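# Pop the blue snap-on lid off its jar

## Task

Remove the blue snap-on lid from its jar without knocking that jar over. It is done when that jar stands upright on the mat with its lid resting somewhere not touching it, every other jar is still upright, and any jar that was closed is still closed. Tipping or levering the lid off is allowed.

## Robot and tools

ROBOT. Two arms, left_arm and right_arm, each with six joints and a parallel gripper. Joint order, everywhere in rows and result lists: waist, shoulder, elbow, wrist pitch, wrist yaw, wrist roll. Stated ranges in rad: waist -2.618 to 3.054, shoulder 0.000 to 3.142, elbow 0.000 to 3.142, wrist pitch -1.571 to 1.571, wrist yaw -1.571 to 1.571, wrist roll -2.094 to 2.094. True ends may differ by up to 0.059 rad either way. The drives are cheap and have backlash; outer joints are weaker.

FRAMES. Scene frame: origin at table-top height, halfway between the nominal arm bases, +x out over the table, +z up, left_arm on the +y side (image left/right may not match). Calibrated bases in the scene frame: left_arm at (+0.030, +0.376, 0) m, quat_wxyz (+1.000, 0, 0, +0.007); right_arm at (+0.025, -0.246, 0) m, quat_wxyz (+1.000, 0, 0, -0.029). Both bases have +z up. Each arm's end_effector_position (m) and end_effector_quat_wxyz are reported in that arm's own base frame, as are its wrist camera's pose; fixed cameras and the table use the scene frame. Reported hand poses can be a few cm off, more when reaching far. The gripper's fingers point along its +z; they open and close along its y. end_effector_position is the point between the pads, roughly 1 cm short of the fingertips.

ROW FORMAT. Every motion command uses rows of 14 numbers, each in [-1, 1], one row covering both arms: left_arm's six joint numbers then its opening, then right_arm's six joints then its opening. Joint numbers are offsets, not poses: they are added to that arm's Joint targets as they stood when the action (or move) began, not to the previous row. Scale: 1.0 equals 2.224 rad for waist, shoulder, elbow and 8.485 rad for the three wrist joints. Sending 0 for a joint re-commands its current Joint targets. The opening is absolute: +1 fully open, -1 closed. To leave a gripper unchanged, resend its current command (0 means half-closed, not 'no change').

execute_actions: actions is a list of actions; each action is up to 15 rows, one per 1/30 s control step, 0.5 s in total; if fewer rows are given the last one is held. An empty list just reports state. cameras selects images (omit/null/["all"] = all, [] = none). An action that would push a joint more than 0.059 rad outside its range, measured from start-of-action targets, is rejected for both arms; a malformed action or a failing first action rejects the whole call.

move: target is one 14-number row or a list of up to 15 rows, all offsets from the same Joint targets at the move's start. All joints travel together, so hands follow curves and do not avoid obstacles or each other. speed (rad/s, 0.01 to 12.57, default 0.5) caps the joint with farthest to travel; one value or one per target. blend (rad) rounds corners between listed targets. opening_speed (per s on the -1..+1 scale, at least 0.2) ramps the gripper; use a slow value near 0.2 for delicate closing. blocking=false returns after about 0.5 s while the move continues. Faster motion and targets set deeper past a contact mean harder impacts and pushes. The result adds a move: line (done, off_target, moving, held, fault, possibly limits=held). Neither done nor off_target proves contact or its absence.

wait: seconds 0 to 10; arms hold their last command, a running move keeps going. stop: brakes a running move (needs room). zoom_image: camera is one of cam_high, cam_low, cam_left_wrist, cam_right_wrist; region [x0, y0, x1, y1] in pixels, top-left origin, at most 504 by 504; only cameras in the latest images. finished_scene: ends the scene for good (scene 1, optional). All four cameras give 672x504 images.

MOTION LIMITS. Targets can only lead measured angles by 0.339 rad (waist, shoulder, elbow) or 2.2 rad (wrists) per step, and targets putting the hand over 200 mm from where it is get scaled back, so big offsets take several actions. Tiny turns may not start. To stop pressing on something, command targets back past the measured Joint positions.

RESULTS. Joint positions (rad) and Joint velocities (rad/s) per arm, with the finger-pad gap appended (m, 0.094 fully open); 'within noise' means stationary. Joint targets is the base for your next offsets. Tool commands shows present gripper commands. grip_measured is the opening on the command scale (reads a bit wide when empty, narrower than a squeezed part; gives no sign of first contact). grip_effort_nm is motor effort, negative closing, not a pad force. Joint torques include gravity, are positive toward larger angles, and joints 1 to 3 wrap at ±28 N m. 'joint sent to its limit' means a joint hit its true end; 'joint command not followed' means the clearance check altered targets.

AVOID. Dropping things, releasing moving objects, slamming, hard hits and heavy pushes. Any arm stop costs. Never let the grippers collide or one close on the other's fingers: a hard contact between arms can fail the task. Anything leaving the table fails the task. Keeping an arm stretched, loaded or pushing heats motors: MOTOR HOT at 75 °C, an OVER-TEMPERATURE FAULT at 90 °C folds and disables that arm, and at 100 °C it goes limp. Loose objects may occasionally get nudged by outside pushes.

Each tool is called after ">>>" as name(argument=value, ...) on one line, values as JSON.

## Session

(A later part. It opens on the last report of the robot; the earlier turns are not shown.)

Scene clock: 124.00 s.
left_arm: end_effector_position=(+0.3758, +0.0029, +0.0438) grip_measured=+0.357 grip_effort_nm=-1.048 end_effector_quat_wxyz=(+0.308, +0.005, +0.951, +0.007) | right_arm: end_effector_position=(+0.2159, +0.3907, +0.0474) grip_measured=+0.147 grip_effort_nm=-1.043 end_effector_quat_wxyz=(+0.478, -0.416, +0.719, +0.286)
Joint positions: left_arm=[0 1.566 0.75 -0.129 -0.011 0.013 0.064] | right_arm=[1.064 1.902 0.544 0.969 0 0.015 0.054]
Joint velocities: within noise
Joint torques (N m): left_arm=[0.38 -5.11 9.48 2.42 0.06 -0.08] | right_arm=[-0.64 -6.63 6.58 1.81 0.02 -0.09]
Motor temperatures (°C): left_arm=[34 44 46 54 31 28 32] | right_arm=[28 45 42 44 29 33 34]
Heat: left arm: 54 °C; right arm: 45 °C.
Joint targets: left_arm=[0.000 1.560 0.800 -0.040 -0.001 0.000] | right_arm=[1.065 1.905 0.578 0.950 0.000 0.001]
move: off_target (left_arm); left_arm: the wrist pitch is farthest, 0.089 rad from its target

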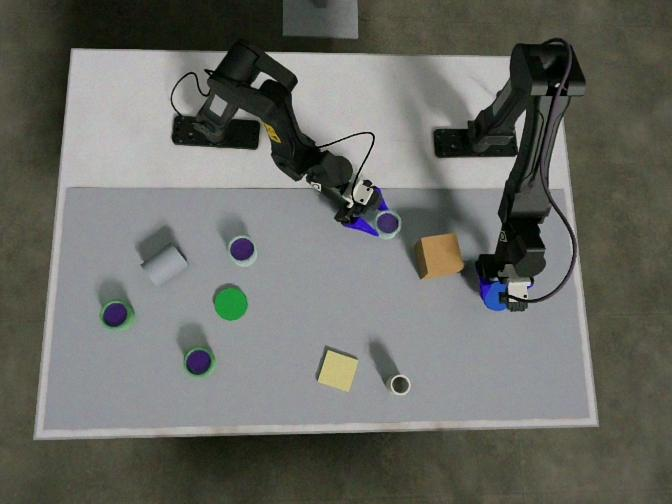

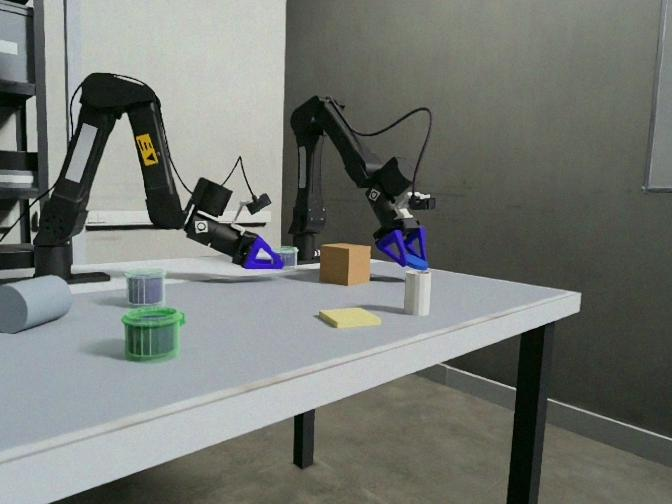

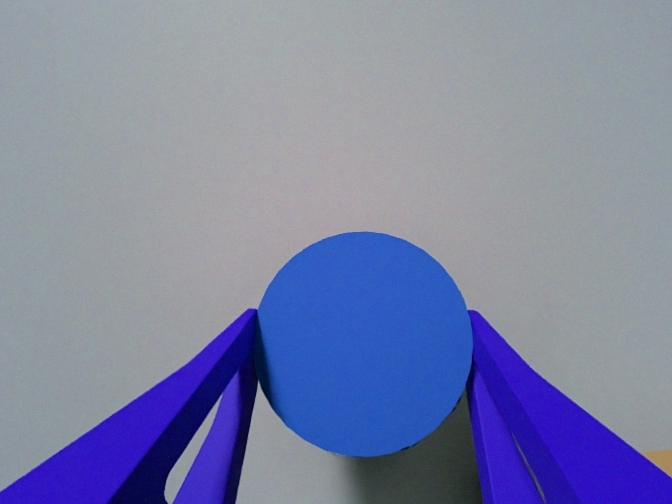

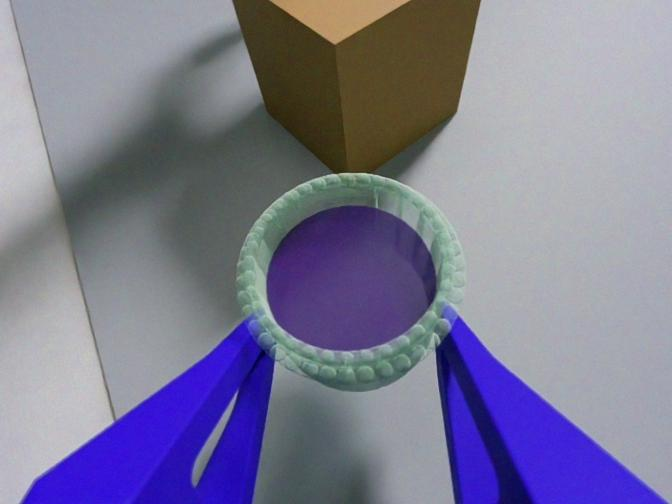

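>>> move(target=[[0,0.0585,-0.0405,0.033,0,0,-0.3,0,0.0472,0.0018,0.0224,0,0,-0.7]], speed=[0.2])

>>> zoom_image(camera="cam_low", region=[220, 220, 320, 320])

>>> zoom_image(camera="cam_low", region=[360, 200, 460, 300])

Scene clock: 126.57 s.
left_arm: end_effector_position=(+0.4041, +0.0029, +0.0256) grip_measured=+0.357 grip_effort_nm=-1.048 end_effector_quat_wxyz=(+0.358, +0.004, +0.934, +0.008) | right_arm: end_effector_position=(+0.2153, +0.3896, +0.0194) grip_measured=+0.147 grip_effort_nm=-1.048 end_effector_quat_wxyz=(+0.466, -0.420, +0.727, +0.279)
Joint positions: left_arm=[0 1.692 0.71 0.144 -0.011 0.013 0.064] | right_arm=[1.064 2.006 0.547 1.036 0 0.015 0.054]
Joint velocities: within noise
Joint torques (N m): left_arm=[0.39 -5.55 5.33 2.63 0.07 -0.11] | right_arm=[-0.36 -6.86 6 3.17 0.05 -0.11]
Motor temperatures (°C): left_arm=[34 44 46 54 31 28 32] | right_arm=[28 45 42 44 29 33 34]
Heat: left arm: 54 °C; right arm: 45 °C.
Joint targets: left_arm=[0.000 1.690 0.710 0.240 -0.001 0.000] | right_arm=[1.065 2.010 0.582 1.141 0.000 0.001]
move: off_target (left_arm, right_arm); left_arm: the wrist pitch is farthest, 0.096 rad from its target; right_arm: the wrist pitch is farthest, 0.104 rad from its target

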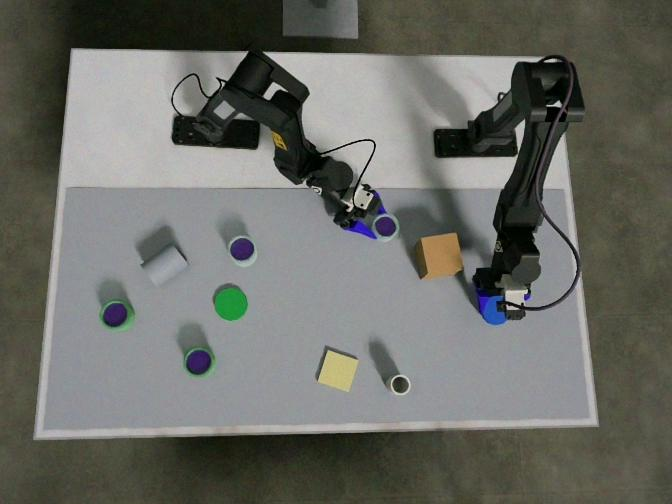

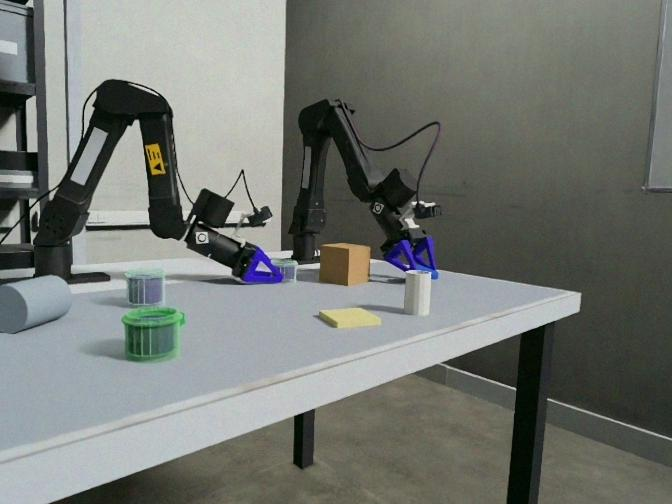

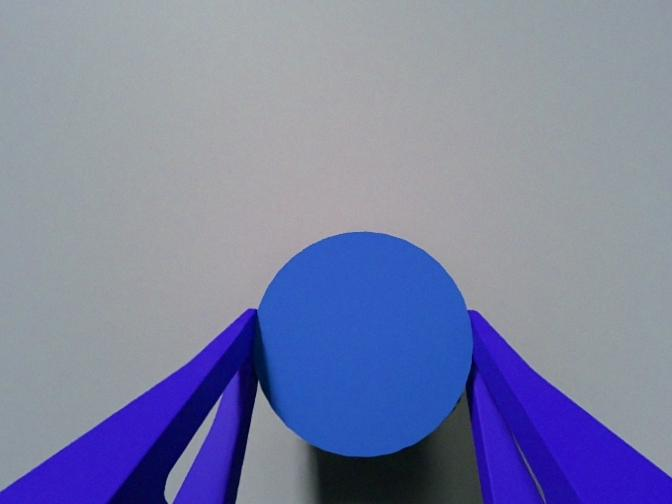

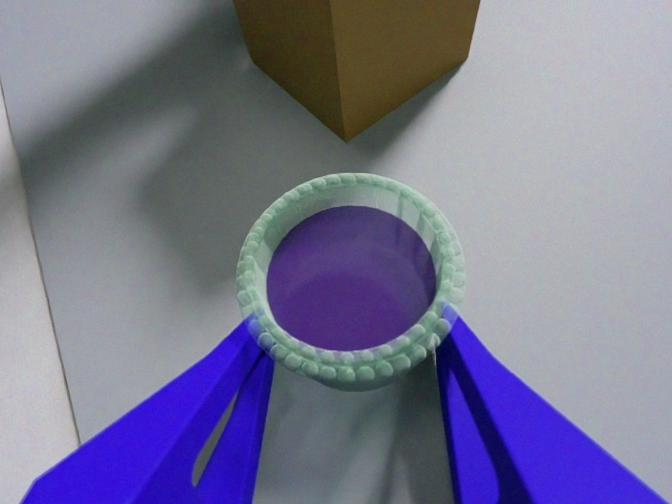

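Scaled by 5.040 from the camera's 672x504 image, which has a finer 960x720 frame.

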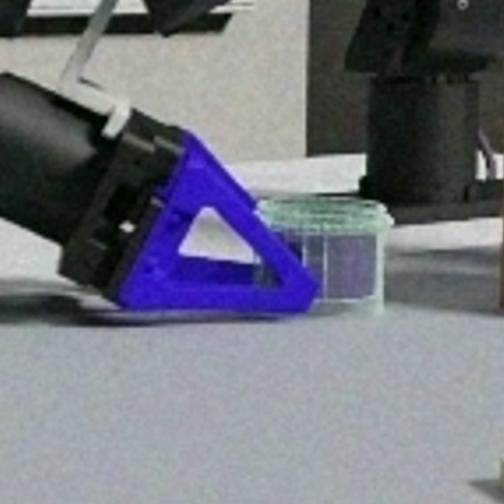

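Scaled by 5.040 from the camera's 672x504 image, which has a finer 960x720 frame.

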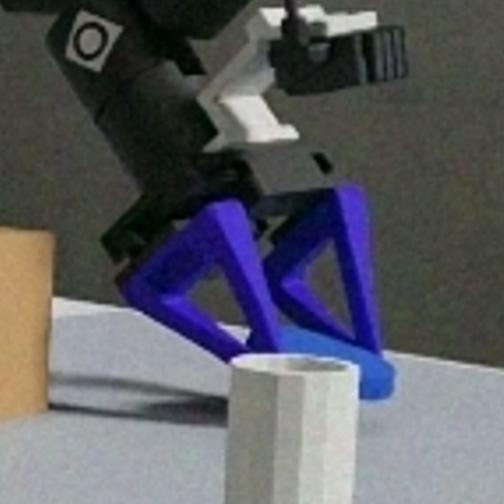

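>>> move(target=[[0,0.013,-0.0052,0.0048,0,0,-0.3,0,0.0055,0,0.0035,0,0,-0.7]], speed=[0.15])

>>> zoom_image(camera="cam_low", region=[220, 220, 320, 320])

>>> zoom_image(camera="cam_low", region=[360, 200, 460, 300])

Scene clock: 128.03 s.
left_arm: end_effector_position=(+0.4044, +0.0029, +0.0173) grip_measured=+0.357 grip_effort_nm=-1.043 end_effector_quat_wxyz=(+0.358, +0.004, +0.934, +0.008) | right_arm: end_effector_position=(+0.2160, +0.3909, +0.0205) grip_measured=+0.147 grip_effort_nm=-1.043 end_effector_quat_wxyz=(+0.472, -0.418, +0.723, +0.282)
Joint positions: left_arm=[0 1.72 0.698 0.184 -0.011 0.013 0.064] | right_arm=[1.064 2.018 0.547 1.064 0 0.015 0.054]
Joint velocities: within noise
Joint torques (N m): left_arm=[0.31 -5.5 5.14 2.62 0.07 -0.08] | right_arm=[-0.39 -6.98 5.97 3.24 0.09 -0.11]
Motor temperatures (°C): left_arm=[34 44 46 54 31 28 32] | right_arm=[28 45 42 45 29 33 34]
Heat: left arm: 54 °C; right arm: 45 °C.
Joint targets: left_arm=[0.000 1.719 0.698 0.280 -0.001 0.000] | right_arm=[1.065 2.023 0.582 1.170 0.000 0.001]
move: off_target (left_arm, right_arm); left_arm: the wrist pitch is farthest, 0.097 rad from its target; right_arm: the wrist pitch is farthest, 0.107 rad from its target

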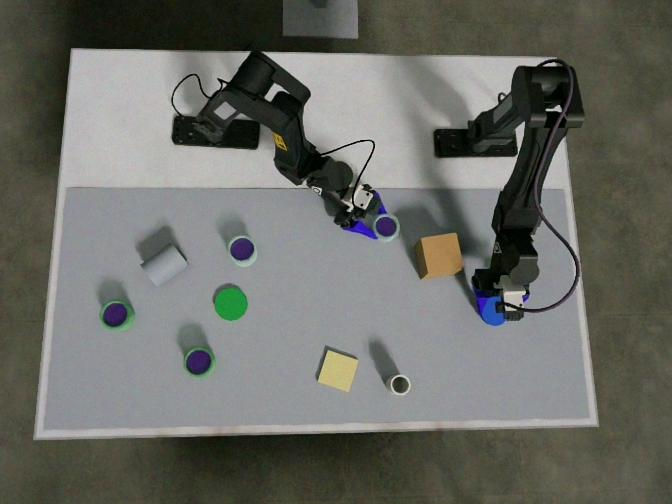

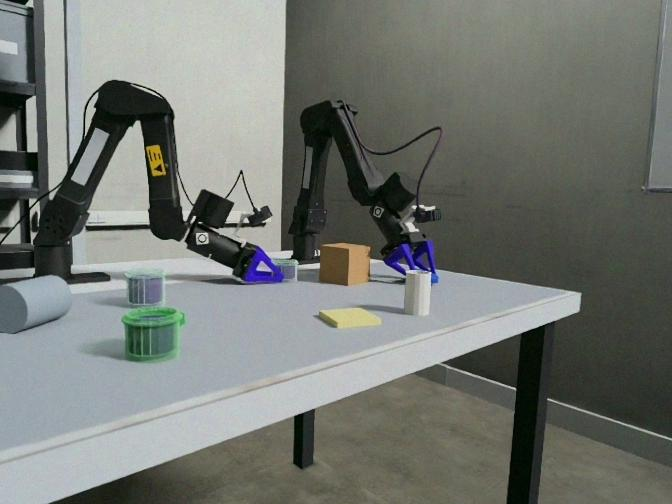

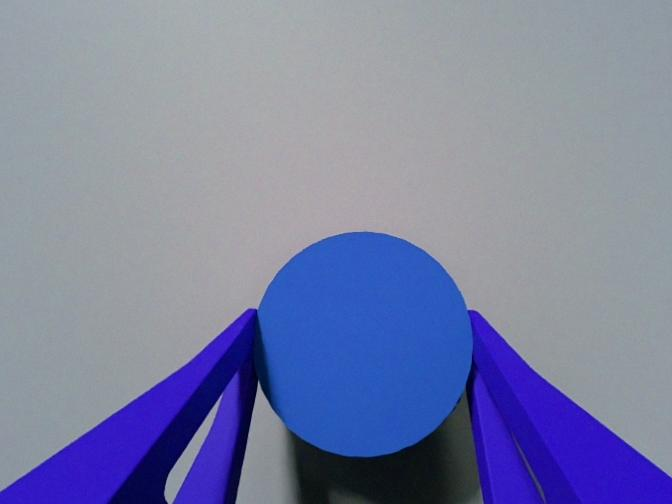

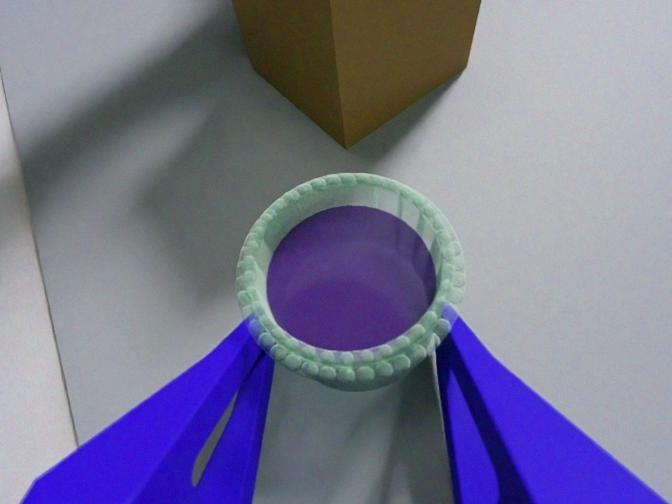

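Scaled by 5.040 from the camera's 672x504 image, which has a finer 960x720 frame.

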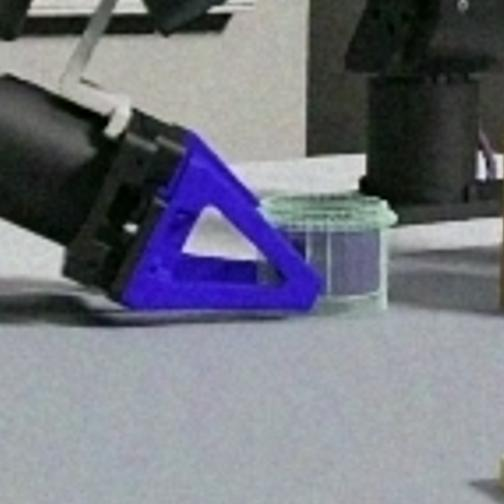

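Scaled by 5.040 from the camera's 672x504 image, which has a finer 960x720 frame.

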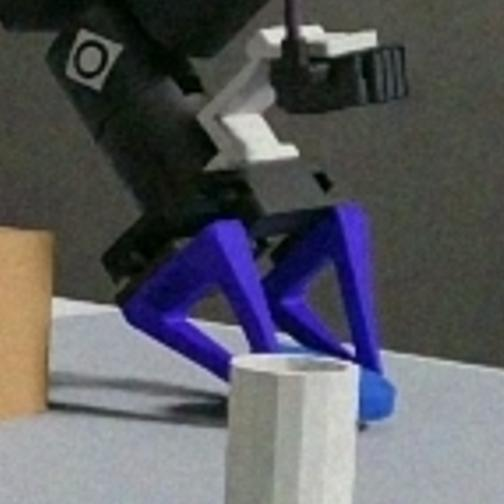

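>>> move(target=[[0,0.0072,-0.0029,0.0026,0,0,-0.3,0,0.0036,0,0.0009,0,0,-0.7],[0,0.0072,-0.0029,0.0026,0,0,0.65,0,0.0036,0,0.0009,0,0,0.45]], speed=[0.15], opening_speed=0.7)

>>> zoom_image(camera="cam_low", region=[220, 220, 320, 320])

>>> zoom_image(camera="cam_low", region=[360, 200, 460, 300])

speed must be one number or one for each of the 2 targets, got a list of 1; nothing of the call was run

Scaled by 5.040 from the camera's 672x504 image, which has a finer 960x720 frame.

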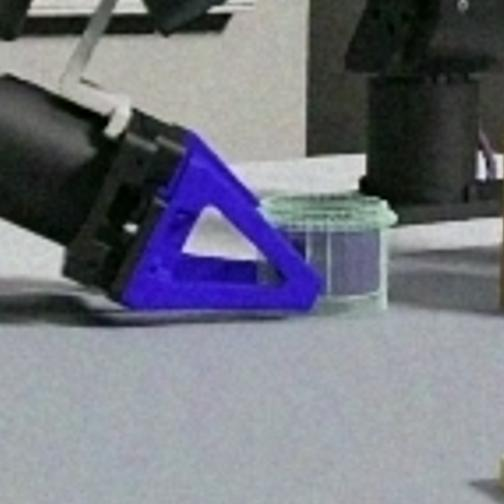

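Scaled by 5.040 from the camera's 672x504 image, which has a finer 960x720 frame.

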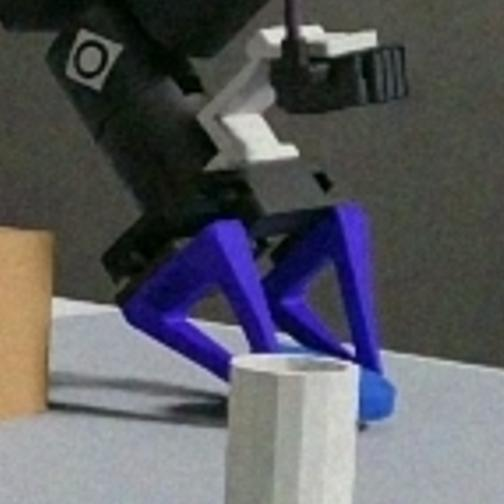

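>>> move(target=[[0,0.0072,-0.0029,0.0026,0,0,-0.3,0,0.0036,0,0.0009,0,0,-0.7],[0,0.0072,-0.0029,0.0026,0,0,0.65,0,0.0036,0,0.0009,0,0,0.45]], speed=0.15, opening_speed=0.7)

>>> zoom_image(camera="cam_low", region=[220, 220, 320, 320])

>>> zoom_image(camera="cam_low", region=[360, 200, 460, 300])

Scene clock: 131.67 s.
left_arm: end_effector_position=(+0.4076, +0.0029, +0.0158) grip_measured=+0.648 grip_effort_nm=0.090 end_effector_quat_wxyz=(+0.363, +0.004, +0.932, +0.008) | right_arm: end_effector_position=(+0.2197, +0.3976, +0.0326) grip_measured=+0.447 grip_effort_nm=0.125 end_effector_quat_wxyz=(+0.491, -0.411, +0.710, +0.294)
Joint positions: left_arm=[0 1.735 0.698 0.21 -0.011 0.013 0.077] | right_arm=[1.064 2.026 0.558 1.116 0 0.015 0.068]
Joint velocities: within noise
Joint torques (N m): left_arm=[0.4 -5.55 4.71 2.59 0.06 -0.09] | right_arm=[-0.43 -6.94 5.23 2.74 0.11 -0.1]
Motor temperatures (°C): left_arm=[34 44 45 55 31 28 32] | right_arm=[28 45 42 46 29 33 33]
Heat: left arm: 55 °C; right arm: 46 °C.
Joint targets: left_arm=[0.000 1.735 0.692 0.302 -0.001 0.000] | right_arm=[1.065 2.031 0.582 1.178 0.000 0.001]
move: off_target (left_arm, right_arm); target 2's new numbers were sent with right_arm's wrist pitch 0.106 rad from that target; left_arm: the wrist pitch is farthest, 0.092 rad from its target; right_arm: the wrist pitch is farthest, 0.062 rad from its target

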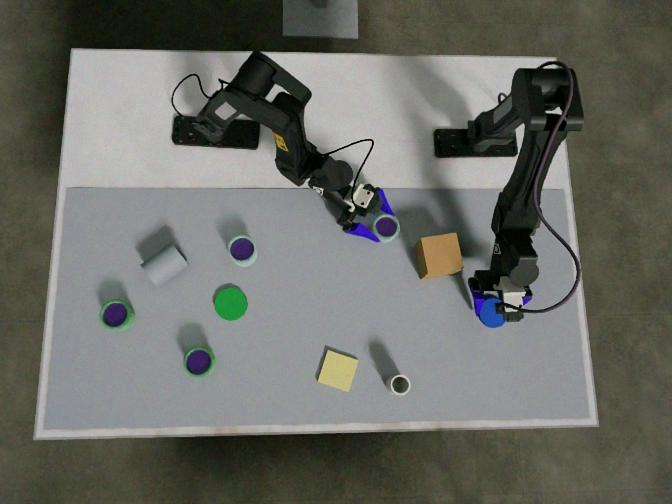

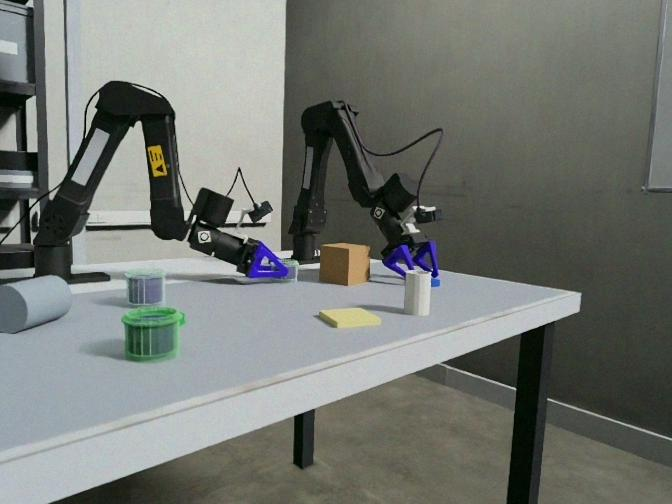

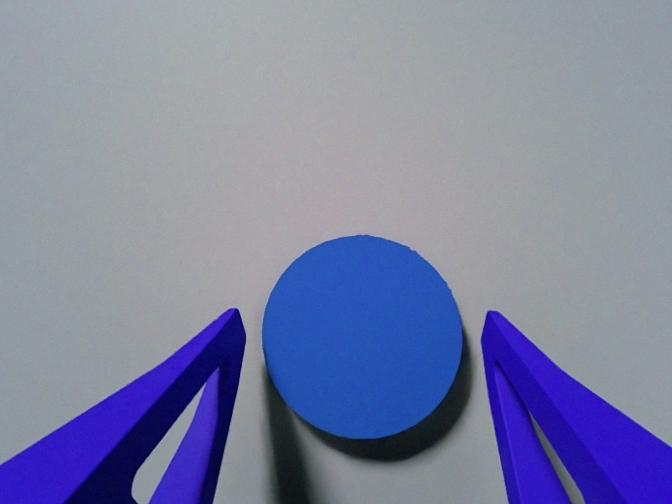

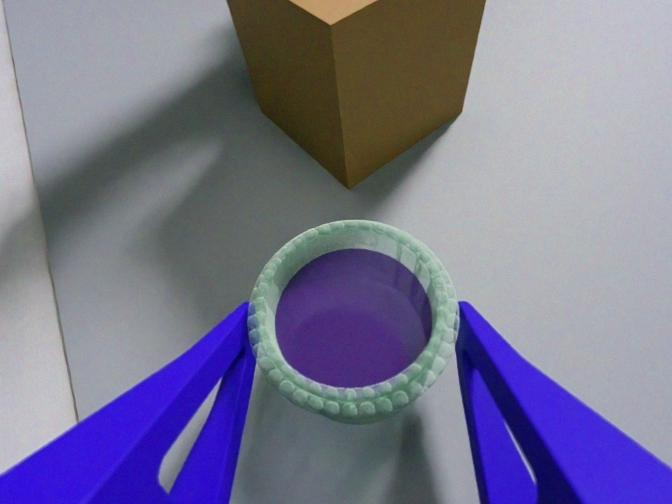

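Scaled by 5.040 from the camera's 672x504 image, which has a finer 960x720 frame.

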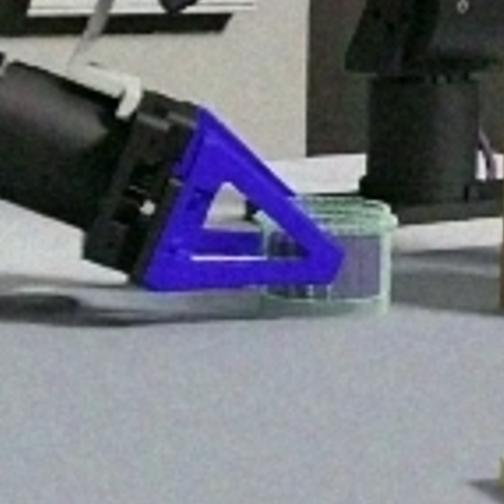

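Scaled by 5.040 from the camera's 672x504 image, which has a finer 960x720 frame.

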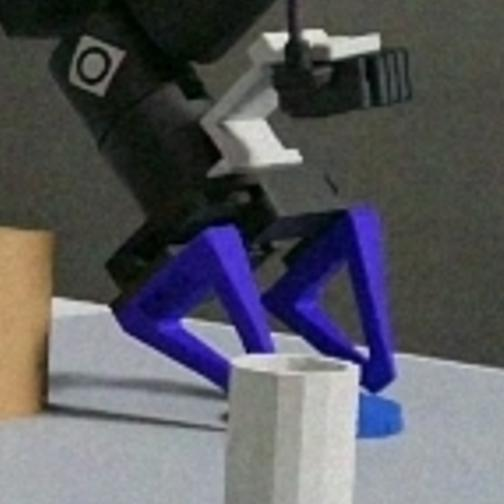

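>>> move(target=[[0,0,0,0,0,0,0.9,0,0,0,0,0,0,1],[0,-0.0787,0.0486,-0.0403,0,0,0.9,0,-0.2567,-0.1875,-0.028,0,0,1]], speed=0.35, opening_speed=1.0)

>>> zoom_image(camera="cam_low", region=[220, 220, 470, 320])

Scene clock: 135.37 s.
left_arm: end_effector_position=(+0.3969, +0.0029, +0.0500) grip_measured=+0.898 grip_effort_nm=0.085 end_effector_quat_wxyz=(+0.346, +0.004, +0.938, +0.008) | right_arm: end_effector_position=(+0.1707, +0.3093, +0.0806) grip_measured=+0.997 grip_effort_nm=0.129 end_effector_quat_wxyz=(+0.500, -0.407, +0.703, +0.299)
Joint positions: left_arm=[0 1.601 0.756 -0.019 -0.011 0.013 0.089] | right_arm=[1.064 1.484 0.172 0.987 0 0.015 0.094]
Joint velocities: within noise
Joint torques (N m): left_arm=[0.34 -8.36 9.1 1.23 0.06 -0.08] | right_arm=[-0.24 -5.44 3.18 1.64 0.08 -0.1]
Motor temperatures (°C): left_arm=[34 44 45 54 31 28 32] | right_arm=[28 45 41 46 29 33 33]
Heat: left arm: 54 °C; right arm: 46 °C.
Joint targets: left_arm=[0.000 1.560 0.800 -0.040 -0.001 0.000] | right_arm=[1.065 1.460 0.165 0.940 0.000 0.001]
move: off_target (left_arm, right_arm); left_arm: the elbow is farthest, 0.044 rad from its target; right_arm: the wrist pitch is farthest, 0.047 rad from its target

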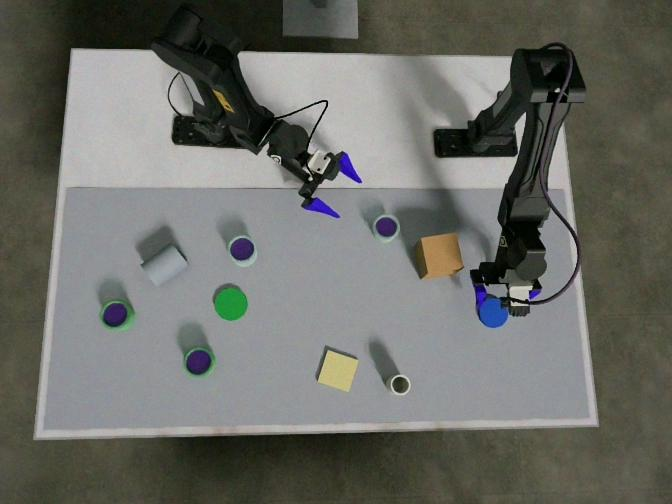

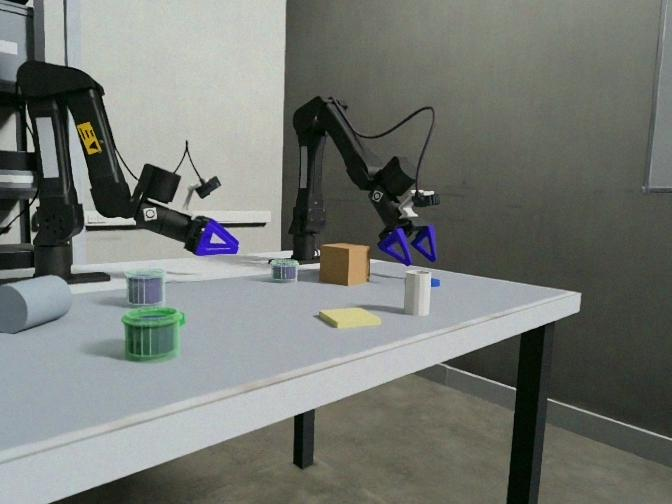

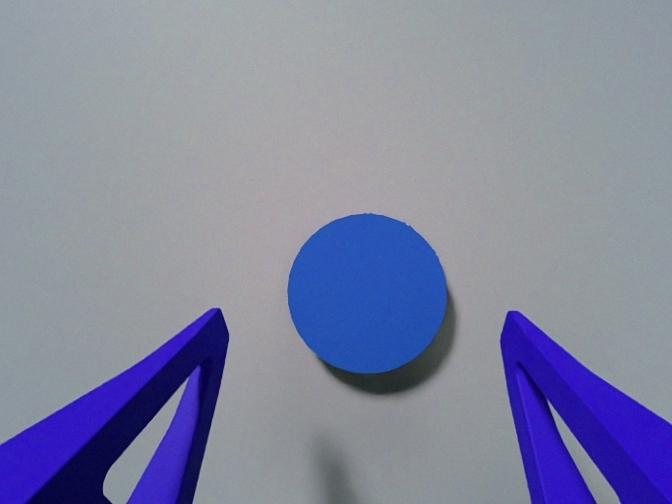

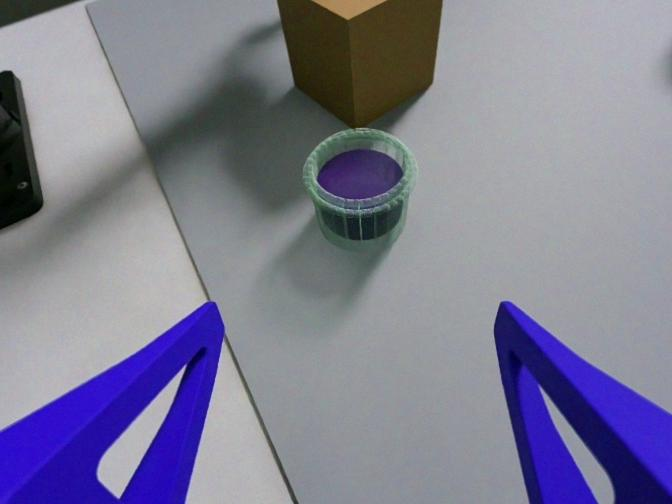

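Scaled by 2.016 from the camera's 672x504 image, which has a finer 960x720 frame.

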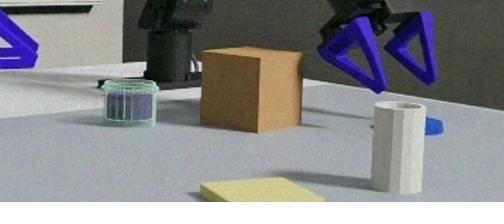

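Jar standing on the mat, lid lying flat clear of it, others untouched.

>>> finished_scene()

The scene is finished: the task was done.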